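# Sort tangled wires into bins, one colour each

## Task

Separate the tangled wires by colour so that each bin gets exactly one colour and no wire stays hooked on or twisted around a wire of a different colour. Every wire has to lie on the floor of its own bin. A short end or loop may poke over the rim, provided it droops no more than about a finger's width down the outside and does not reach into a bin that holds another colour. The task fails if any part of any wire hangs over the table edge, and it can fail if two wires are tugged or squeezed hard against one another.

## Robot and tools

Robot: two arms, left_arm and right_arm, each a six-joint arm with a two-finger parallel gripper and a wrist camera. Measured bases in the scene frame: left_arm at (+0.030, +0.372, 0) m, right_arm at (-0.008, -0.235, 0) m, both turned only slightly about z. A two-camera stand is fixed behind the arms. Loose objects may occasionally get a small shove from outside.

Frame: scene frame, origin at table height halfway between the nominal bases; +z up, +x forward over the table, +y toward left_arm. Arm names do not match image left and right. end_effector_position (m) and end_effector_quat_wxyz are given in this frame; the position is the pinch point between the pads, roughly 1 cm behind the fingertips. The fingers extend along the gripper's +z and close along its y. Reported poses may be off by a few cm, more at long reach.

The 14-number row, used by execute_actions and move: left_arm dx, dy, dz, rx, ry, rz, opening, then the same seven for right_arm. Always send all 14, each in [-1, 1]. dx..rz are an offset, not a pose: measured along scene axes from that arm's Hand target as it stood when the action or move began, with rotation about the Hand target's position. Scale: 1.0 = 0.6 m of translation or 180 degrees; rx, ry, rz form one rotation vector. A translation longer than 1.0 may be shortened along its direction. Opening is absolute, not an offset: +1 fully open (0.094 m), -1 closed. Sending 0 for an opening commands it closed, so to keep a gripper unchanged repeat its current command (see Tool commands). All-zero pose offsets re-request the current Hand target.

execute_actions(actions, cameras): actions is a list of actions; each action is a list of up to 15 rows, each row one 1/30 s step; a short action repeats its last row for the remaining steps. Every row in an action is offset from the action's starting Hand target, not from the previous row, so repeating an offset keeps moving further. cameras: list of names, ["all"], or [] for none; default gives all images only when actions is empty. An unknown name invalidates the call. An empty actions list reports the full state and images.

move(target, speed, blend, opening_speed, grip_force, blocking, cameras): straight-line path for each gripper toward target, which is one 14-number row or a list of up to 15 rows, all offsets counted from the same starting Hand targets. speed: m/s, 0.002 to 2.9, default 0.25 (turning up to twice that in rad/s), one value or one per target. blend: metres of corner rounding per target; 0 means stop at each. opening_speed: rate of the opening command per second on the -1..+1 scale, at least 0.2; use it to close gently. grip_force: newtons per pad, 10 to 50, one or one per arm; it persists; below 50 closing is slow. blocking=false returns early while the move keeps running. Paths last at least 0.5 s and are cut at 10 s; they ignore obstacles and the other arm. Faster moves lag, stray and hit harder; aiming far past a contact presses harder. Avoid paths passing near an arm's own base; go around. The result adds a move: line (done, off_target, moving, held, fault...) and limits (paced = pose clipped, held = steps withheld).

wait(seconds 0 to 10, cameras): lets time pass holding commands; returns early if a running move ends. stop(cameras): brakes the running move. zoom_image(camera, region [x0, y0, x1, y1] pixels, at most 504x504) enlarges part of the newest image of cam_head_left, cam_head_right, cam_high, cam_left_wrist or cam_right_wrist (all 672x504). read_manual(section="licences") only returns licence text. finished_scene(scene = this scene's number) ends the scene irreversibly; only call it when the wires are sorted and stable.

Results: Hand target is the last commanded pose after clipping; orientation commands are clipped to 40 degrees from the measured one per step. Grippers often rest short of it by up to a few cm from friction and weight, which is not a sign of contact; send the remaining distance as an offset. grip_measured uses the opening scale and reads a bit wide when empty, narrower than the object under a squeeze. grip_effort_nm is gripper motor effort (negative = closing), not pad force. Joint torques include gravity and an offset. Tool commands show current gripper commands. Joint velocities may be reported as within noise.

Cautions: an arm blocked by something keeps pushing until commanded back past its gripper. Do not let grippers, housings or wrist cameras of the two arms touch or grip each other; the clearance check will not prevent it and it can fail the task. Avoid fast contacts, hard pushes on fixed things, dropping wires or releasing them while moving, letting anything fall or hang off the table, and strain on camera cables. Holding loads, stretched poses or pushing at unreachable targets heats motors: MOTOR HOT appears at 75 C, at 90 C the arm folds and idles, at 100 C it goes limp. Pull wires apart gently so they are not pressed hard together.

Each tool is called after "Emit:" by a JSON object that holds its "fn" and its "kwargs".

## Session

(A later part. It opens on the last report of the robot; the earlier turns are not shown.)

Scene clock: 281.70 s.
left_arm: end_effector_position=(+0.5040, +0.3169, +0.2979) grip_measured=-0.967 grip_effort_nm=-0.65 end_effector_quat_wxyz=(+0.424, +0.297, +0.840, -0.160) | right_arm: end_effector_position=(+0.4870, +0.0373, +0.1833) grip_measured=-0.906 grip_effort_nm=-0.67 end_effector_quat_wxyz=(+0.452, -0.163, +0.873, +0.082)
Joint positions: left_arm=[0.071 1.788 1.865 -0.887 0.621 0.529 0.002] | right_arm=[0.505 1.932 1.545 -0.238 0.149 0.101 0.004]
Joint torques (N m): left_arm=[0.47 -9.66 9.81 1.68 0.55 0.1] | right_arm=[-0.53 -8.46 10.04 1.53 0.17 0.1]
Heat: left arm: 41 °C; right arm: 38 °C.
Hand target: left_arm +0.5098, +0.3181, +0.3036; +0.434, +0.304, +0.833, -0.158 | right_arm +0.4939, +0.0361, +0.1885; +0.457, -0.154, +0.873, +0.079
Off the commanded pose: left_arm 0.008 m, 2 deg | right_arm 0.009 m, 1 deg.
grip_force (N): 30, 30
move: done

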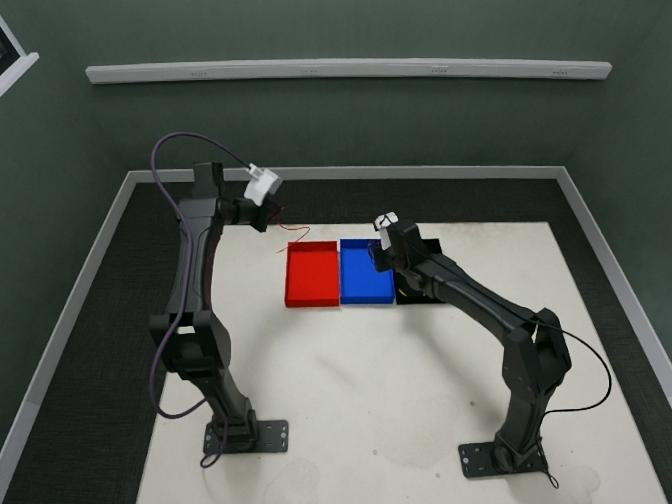

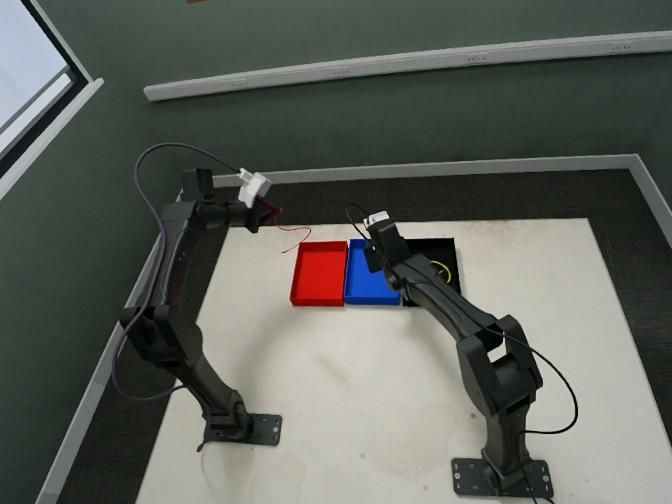

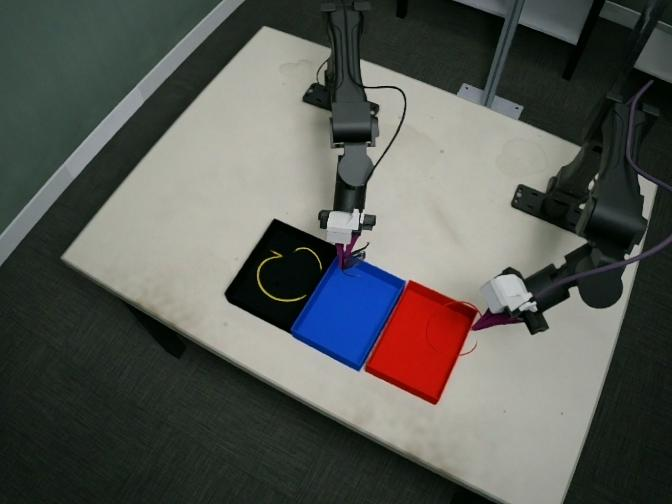

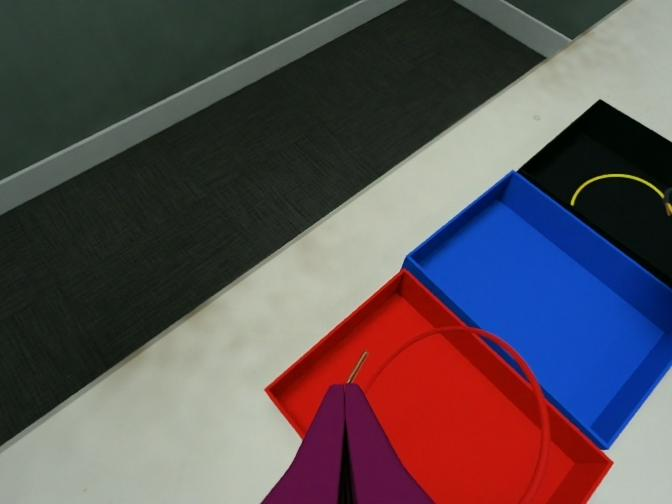

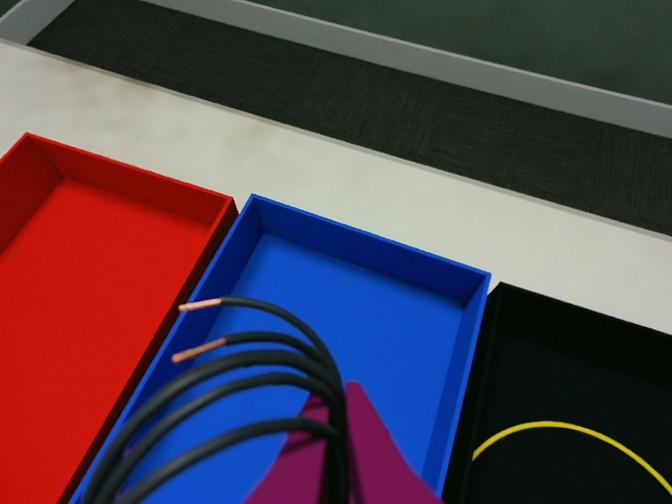

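Emit:
{"fn": "move", "kwargs": {"target": [0.04,-0.02,-0.22,0,0,0,-1,0.01,0.01,-0.17,0,0,0,-1], "speed": 0.07, "cameras": ["all"]}}

Scene clock: 284.60 s.
left_arm: end_effector_position=(+0.5333, +0.3086, +0.1819) grip_measured=-0.967 grip_effort_nm=-0.65 end_effector_quat_wxyz=(+0.442, +0.306, +0.829, -0.153) | right_arm: end_effector_position=(+0.4996, +0.0439, +0.0942) grip_measured=-0.906 grip_effort_nm=-0.67 end_effector_quat_wxyz=(+0.458, -0.160, +0.871, +0.083)
Joint positions: left_arm=[0.045 1.839 1.434 -0.351 0.611 0.516 0.002] | right_arm=[0.505 2.082 1.381 0.089 0.154 0.105 0.004]
Joint torques (N m): left_arm=[-0.51 -10.58 6.99 1.76 0.35 -0.1] | right_arm=[-0.03 -9.31 5.68 1.79 0.17 0.1]
Heat: left arm: 41 °C; right arm: 38 °C.
Hand target: left_arm +0.5338, +0.3061, +0.1716; +0.434, +0.304, +0.833, -0.158 | right_arm +0.4999, +0.0421, +0.0867; +0.457, -0.153, +0.873, +0.079
Off the commanded pose: left_arm 0.011 m, 1 deg | right_arm 0.008 m, 1 deg.
grip_force (N): 30, 30
move: off_target (left_arm)

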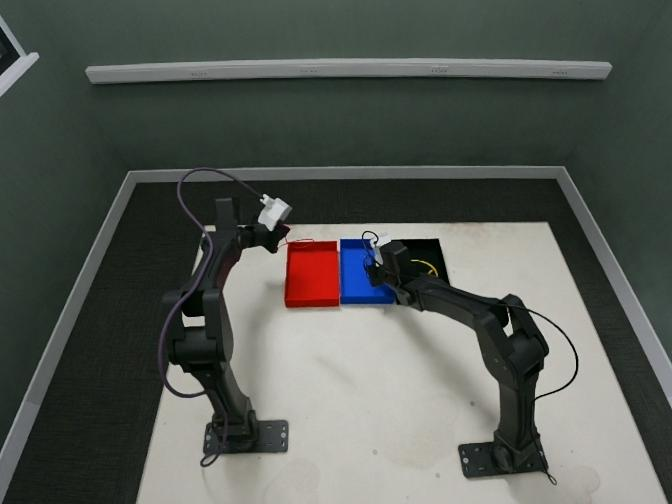

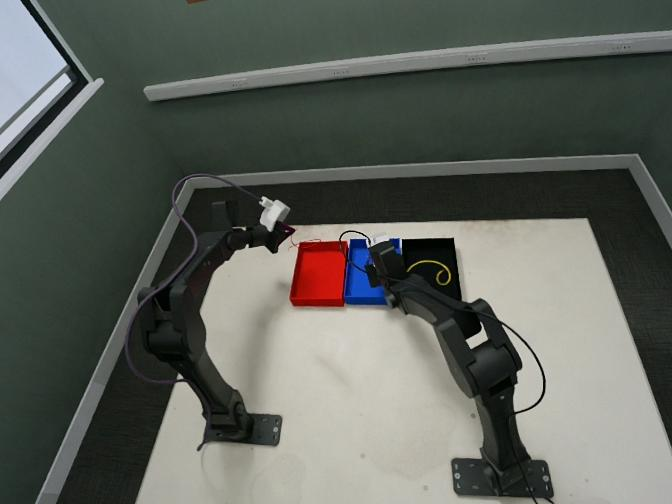

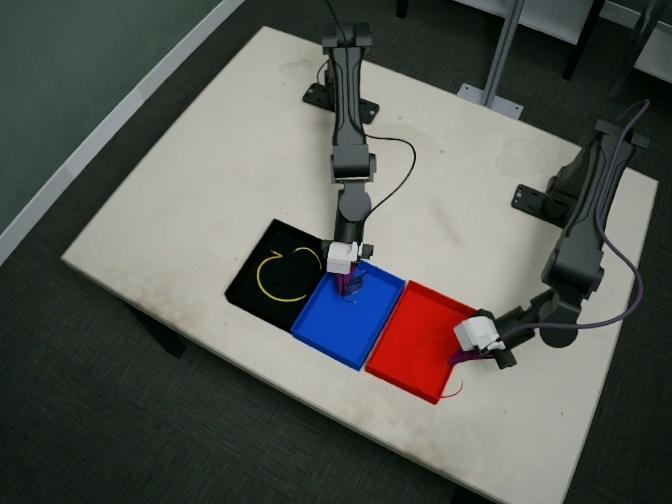

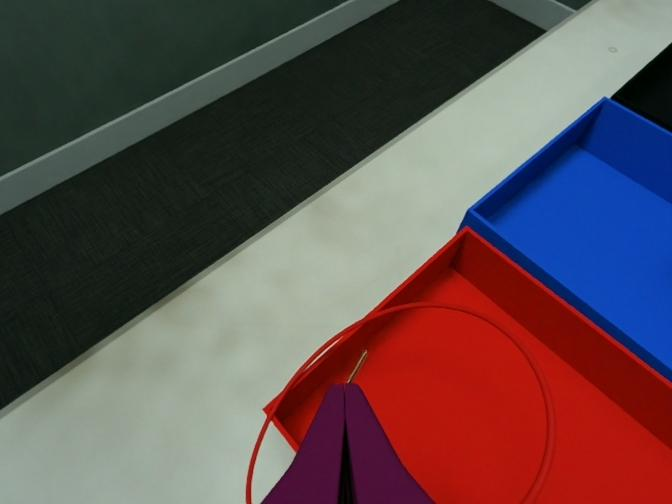

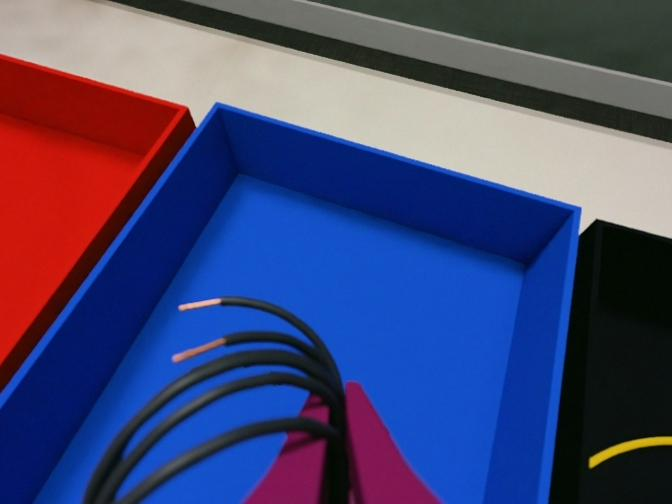

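Emit:
{"fn": "move", "kwargs": {"target": [[-0.02,-0.035,0.06,0,0,0,-1,0,0,0,0,0,0,-1],[-0.04,-0.075,0,0,0,0,-1,0,0.02,-0.03,0,0,0,-1],[-0.04,-0.075,-0.06,0,0,0,-1,0,0.02,-0.06,0,0,0,-1]], "speed": 0.07, "cameras": ["all"]}}

Scene clock: 288.47 s.
left_arm: end_effector_position=(+0.5107, +0.2621, +0.1419) grip_measured=-0.967 grip_effort_nm=-0.65 end_effector_quat_wxyz=(+0.438, +0.306, +0.830, -0.157) | right_arm: end_effector_position=(+0.5013, +0.0544, +0.0591) grip_measured=-0.906 grip_effort_nm=-0.67 end_effector_quat_wxyz=(+0.459, -0.158, +0.871, +0.082)
Joint positions: left_arm=[-0.075 1.79 1.201 -0.126 0.527 0.421 0.002] | right_arm=[0.525 2.171 1.366 0.193 0.173 0.118 0.004]
Joint torques (N m): left_arm=[-0.34 -10.59 6.68 1.86 0.27 -0.1] | right_arm=[0.36 -9.57 5.39 1.79 0.18 0.11]
Heat: left arm: 41 °C; right arm: 38 °C.
Hand target: left_arm +0.5098, +0.2611, +0.1356; +0.434, +0.304, +0.833, -0.158 | right_arm +0.4998, +0.0541, +0.0505; +0.457, -0.154, +0.873, +0.079
Off the commanded pose: left_arm 0.006 m, 1 deg | right_arm 0.009 m, 1 deg.
grip_force (N): 30, 30
move: done

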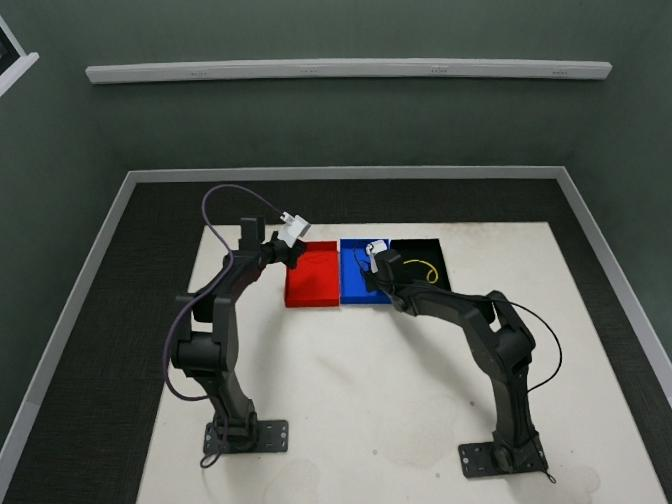

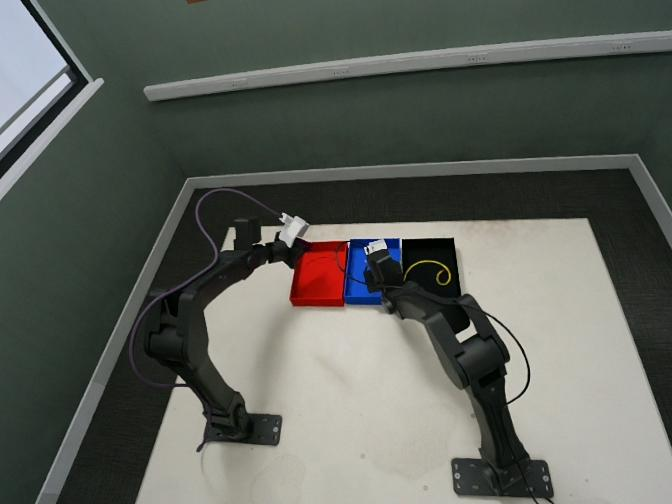

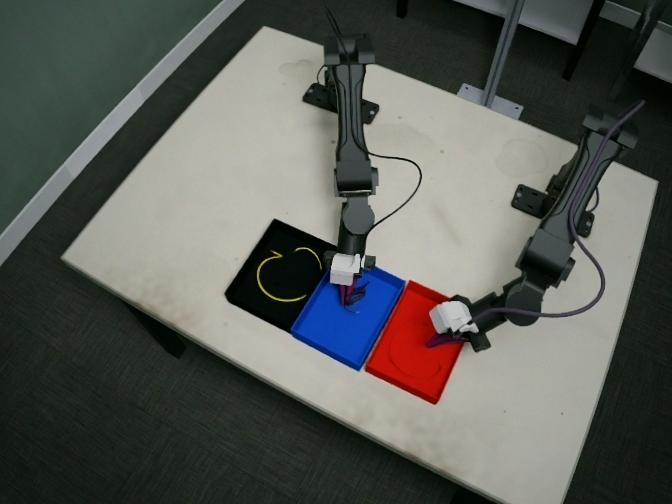

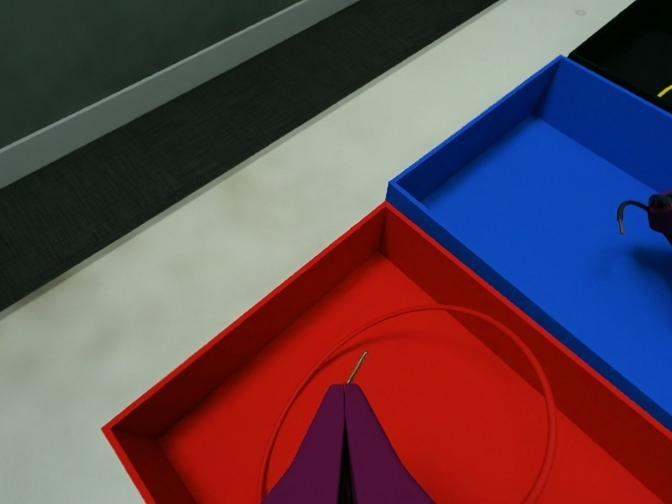

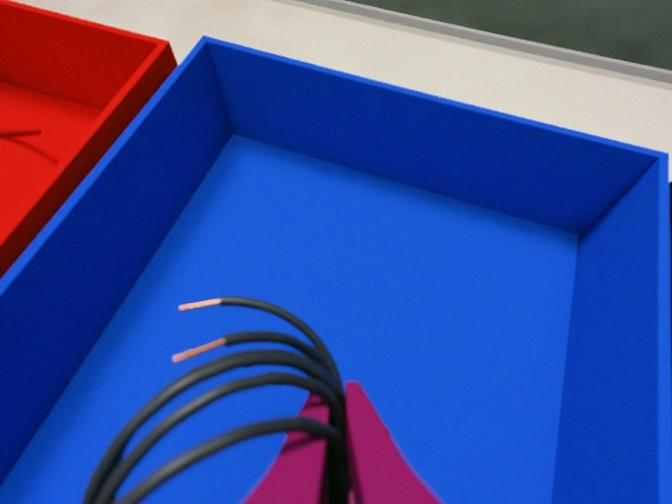

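Emit:
{"fn": "move", "kwargs": {"target": [0,0,-0.13,0,0,0,-1,0,0,-0.025,0,0,0,-1], "speed": 0.06, "cameras": ["cam_left_wrist","cam_right_wrist","cam_high"]}}

Scene clock: 290.63 s.
left_arm: end_effector_position=(+0.5117, +0.2620, +0.0678) grip_measured=-0.967 grip_effort_nm=-0.65 end_effector_quat_wxyz=(+0.442, +0.307, +0.828, -0.156) | right_arm: end_effector_position=(+0.5020, +0.0548, +0.0457) grip_measured=-0.906 grip_effort_nm=-0.67 end_effector_quat_wxyz=(+0.460, -0.158, +0.870, +0.083)
Joint positions: left_arm=[-0.075 1.928 1.045 0.177 0.527 0.421 0.002] | right_arm=[0.525 2.201 1.351 0.241 0.173 0.118 0.004]
Joint torques (N m): left_arm=[-0.34 -10.21 5.97 1.9 0.27 -0.1] | right_arm=[0.38 -9.47 5.18 1.79 0.17 0.1]
Heat: left arm: 41 °C; right arm: 38 °C.
Hand target: left_arm +0.5098, +0.2610, +0.0576; +0.434, +0.304, +0.833, -0.158 | right_arm +0.4999, +0.0541, +0.0354; +0.457, -0.154, +0.873, +0.079
Off the commanded pose: left_arm 0.010 m, 1 deg | right_arm 0.010 m, 1 deg.
grip_force (N): 30, 30
move: done
Images, in order (width x height): cam_high 672x504, cam_left_wrist 672x504, cam_right_wrist 672x504.

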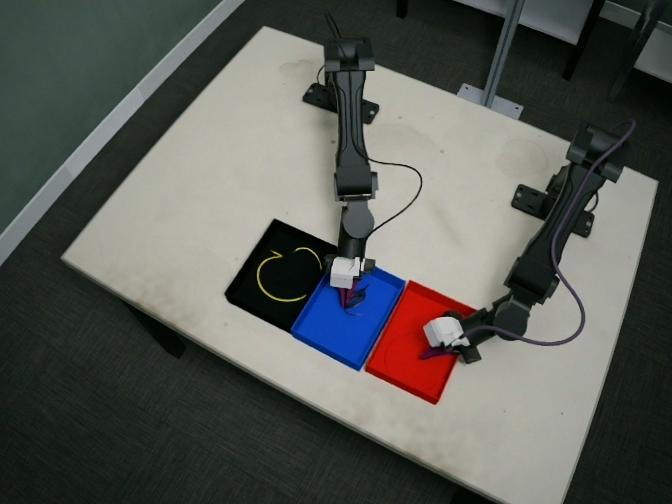

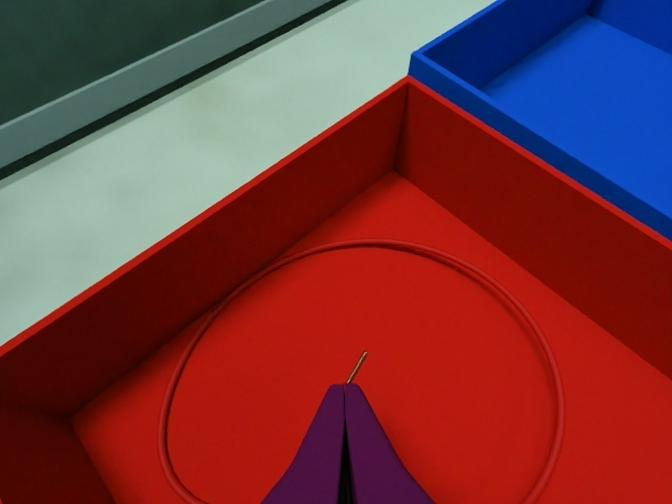

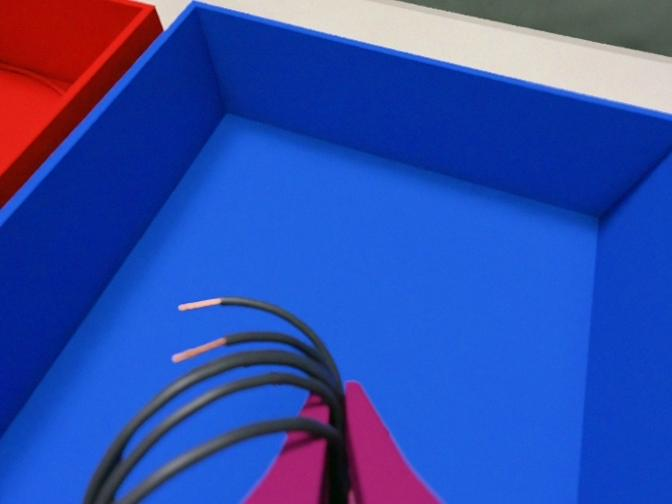

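Lower a bit more and release.

Emit:
{"fn": "move", "kwargs": {"target": [[0,0,-0.03,0,0,0,-1,0,0,-0.012,0,0,0,-1],[0,0,-0.03,0,0,0,-0.75,0,0,-0.012,0,0,0,-0.7]], "speed": 0.06, "opening_speed": 0.6, "cameras": ["cam_left_wrist","cam_right_wrist"]}}

Scene clock: 292.53 s.
left_arm: end_effector_position=(+0.5189, +0.2605, +0.0657) grip_measured=-0.752 grip_effort_nm=0.12 end_effector_quat_wxyz=(+0.463, +0.311, +0.816, -0.149) | right_arm: end_effector_position=(+0.5021, +0.0549, +0.0382) grip_measured=-0.701 grip_effort_nm=0.07 end_effector_quat_wxyz=(+0.460, -0.157, +0.870, +0.083)
Joint positions: left_arm=[-0.077 1.956 1.029 0.273 0.527 0.421 0.012] | right_arm=[0.525 2.218 1.345 0.265 0.173 0.118 0.014]
Joint torques (N m): left_arm=[-0.14 -9.01 5.15 1.64 0.25 -0.1] | right_arm=[0.36 -9.61 5.14 1.78 0.18 0.1]
Heat: left arm: 40 °C; right arm: 38 °C.
Hand target: left_arm +0.5098, +0.2610, +0.0396; +0.434, +0.304, +0.833, -0.158 | right_arm +0.4999, +0.0542, +0.0284; +0.457, -0.154, +0.873, +0.079
Off the commanded pose: left_arm 0.028 m, 4 deg | right_arm 0.010 m, 1 deg.
grip_force (N): 30, 30
move: off_target (left_arm); target 2's new opening was sent with left_arm's hand 0.028 m and 4 deg from that target
Images, in order (width x height): cam_left_wrist 672x504, cam_right_wrist 672x504.

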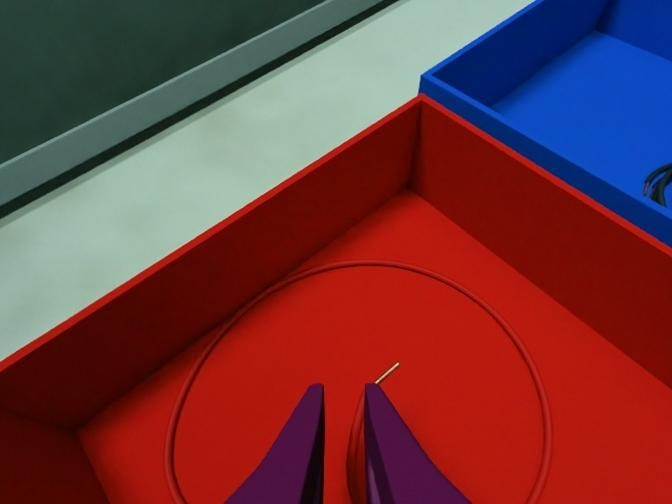

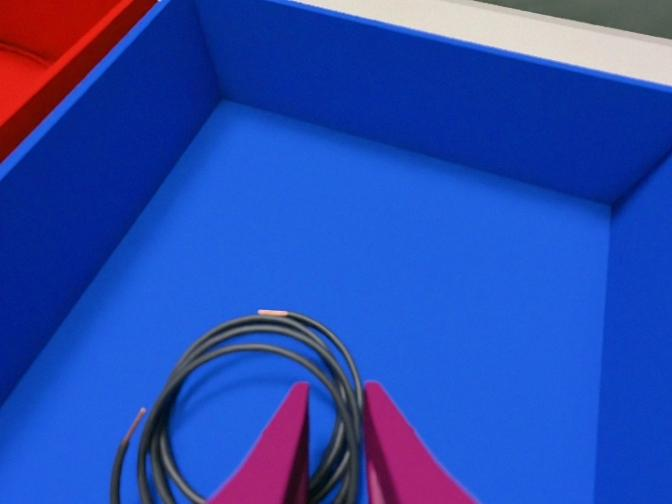

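Emit:
{"fn": "move", "kwargs": {"target": [0,0,0.22,0,0,0,-0.75,0,0,0.22,0,0,0,-0.6], "speed": 0.08, "cameras": ["all"]}}

Scene clock: 295.13 s.
left_arm: end_effector_position=(+0.5081, +0.2611, +0.1532) grip_measured=-0.752 grip_effort_nm=0.11 end_effector_quat_wxyz=(+0.421, +0.303, +0.839, -0.163) | right_arm: end_effector_position=(+0.4974, +0.0517, +0.1330) grip_measured=-0.601 grip_effort_nm=0.07 end_effector_quat_wxyz=(+0.436, -0.162, +0.882, +0.073)
Joint positions: left_arm=[-0.077 1.783 1.268 -0.241 0.526 0.418 0.012] | right_arm=[0.525 2.052 1.545 -0.159 0.174 0.12 0.019]
Joint torques (N m): left_arm=[-0.16 -13.89 9.47 1.58 0.29 -0.08] | right_arm=[0.36 -12.77 9.33 1.48 0.18 0.08]
Heat: left arm: 40 °C; right arm: 39 °C.
Hand target: left_arm +0.5098, +0.2610, +0.1716; +0.434, +0.304, +0.833, -0.158 | right_arm +0.4999, +0.0541, +0.1604; +0.457, -0.153, +0.873, +0.079
Off the commanded pose: left_arm 0.018 m, 2 deg | right_arm 0.028 m, 3 deg.
grip_force (N): 30, 30
move: off_target (left_arm, right_arm)

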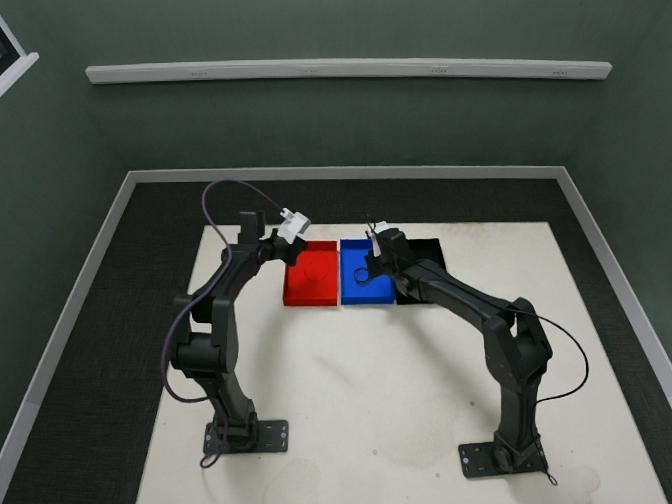

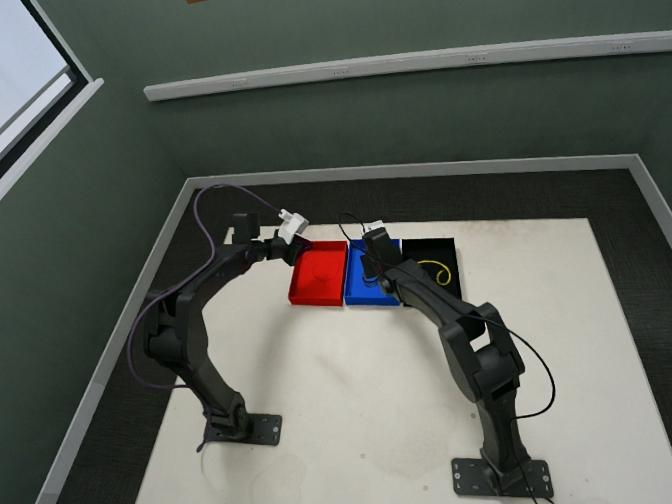

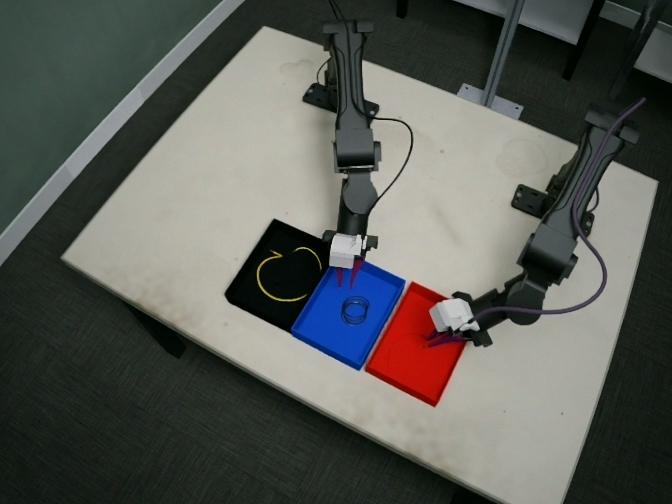

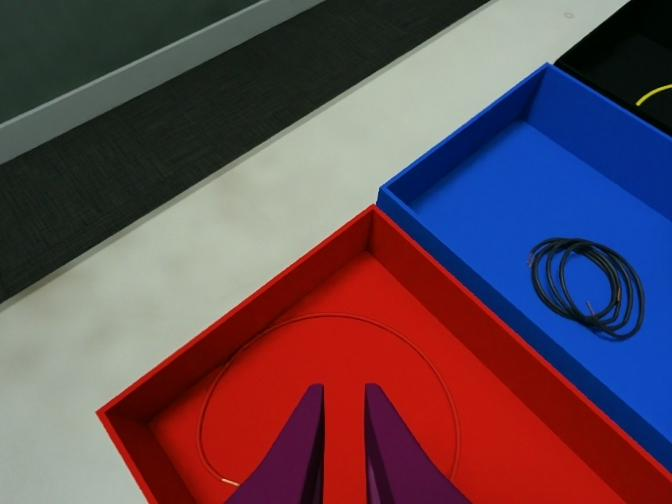

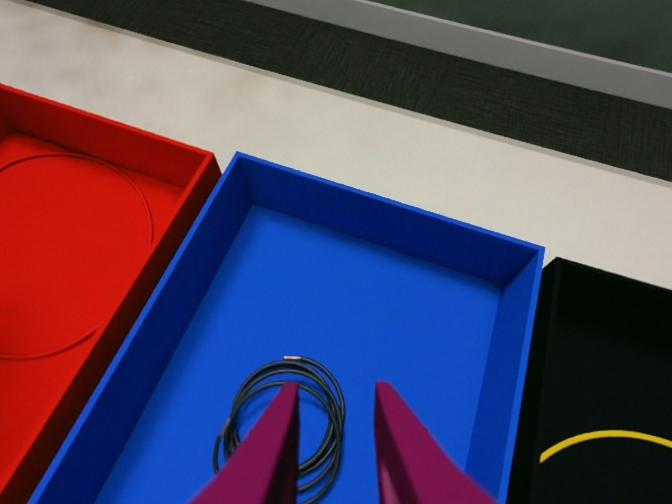

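Emit:
{"fn": "move", "kwargs": {"target": [-0.15,0.05,0.12,0,0,0,-0.75,-0.15,0,0.12,0,0,0,-0.6], "speed": 0.15, "cameras": ["cam_high","cam_left_wrist","cam_head_left"]}}

Emit:
{"fn": "zoom_image", "kwargs": {"camera": "cam_high", "region": [220, 210, 480, 410]}}

Scene clock: 297.83 s.
left_arm: end_effector_position=(+0.4260, +0.2928, +0.2429) grip_measured=-0.752 grip_effort_nm=0.11 end_effector_quat_wxyz=(+0.436, +0.298, +0.836, -0.151) | right_arm: end_effector_position=(+0.4137, +0.0597, +0.2295) grip_measured=-0.601 grip_effort_nm=0.07 end_effector_quat_wxyz=(+0.456, -0.160, +0.872, +0.083)
Joint positions: left_arm=[0.01 1.413 1.233 -0.572 0.569 0.476 0.012] | right_arm=[0.661 1.738 1.478 -0.376 0.278 0.198 0.019]
Joint torques (N m): left_arm=[0.39 -8.46 7.19 1.55 0.61 0.1] | right_arm=[0.02 -9.59 5.94 1.49 0.26 0.11]
Heat: left arm: 40 °C; right arm: 39 °C.
Hand target: left_arm +0.4198, +0.2910, +0.2437; +0.434, +0.304, +0.833, -0.158 | right_arm +0.4100, +0.0540, +0.2323; +0.457, -0.154, +0.873, +0.079
Off the commanded pose: left_arm 0.006 m, 1 deg | right_arm 0.007 m, 1 deg.
grip_force (N): 30, 30
move: done
Images, in order (width x height): cam_head_left 672x504, cam_high 672x504, cam_left_wrist 672x504.

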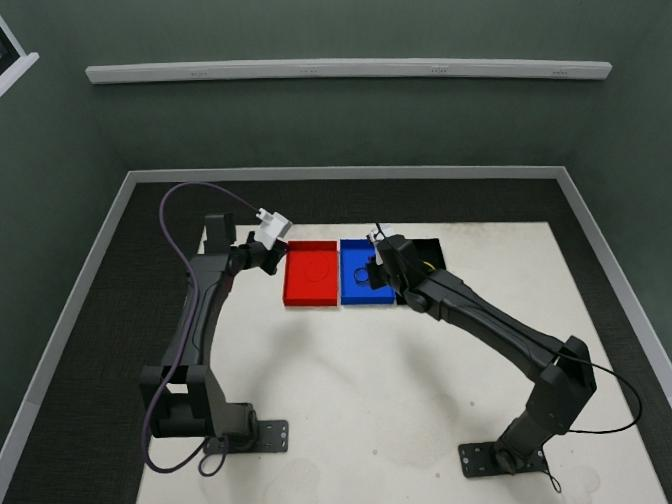

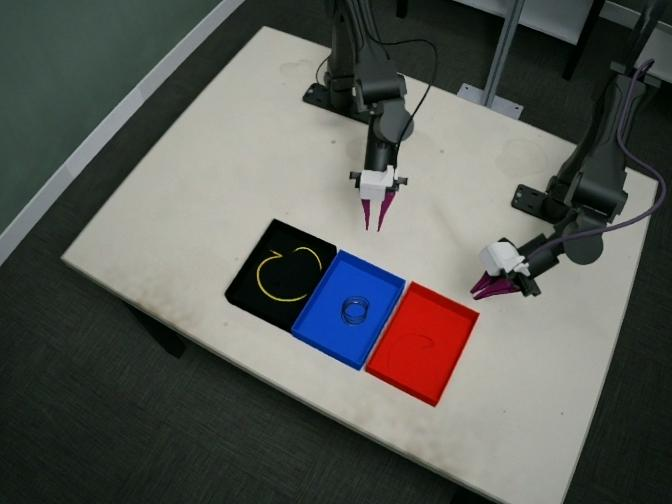

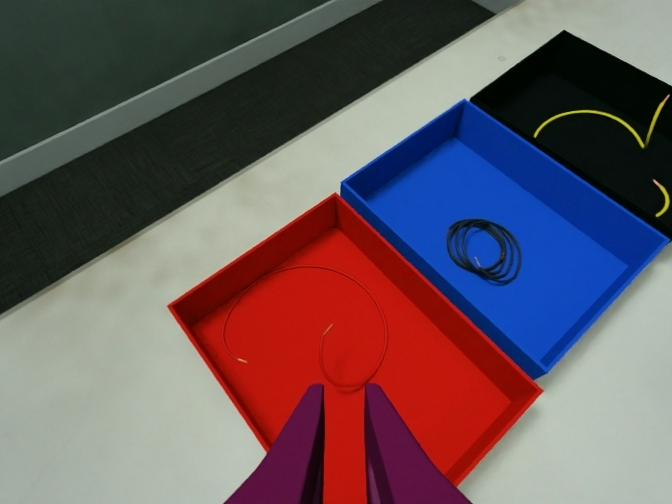

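Scaled by 1.938.

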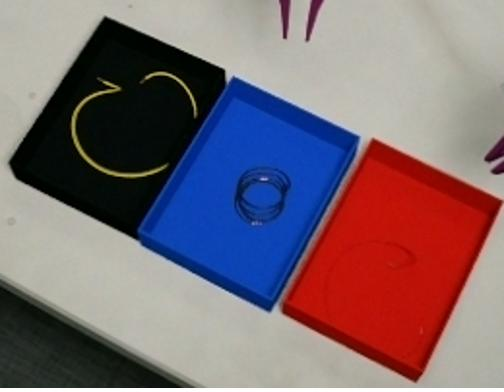

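All sorted.

Emit:
{"fn": "finished_scene", "kwargs": {"scene": 2}}

The scene is finished: the task was done.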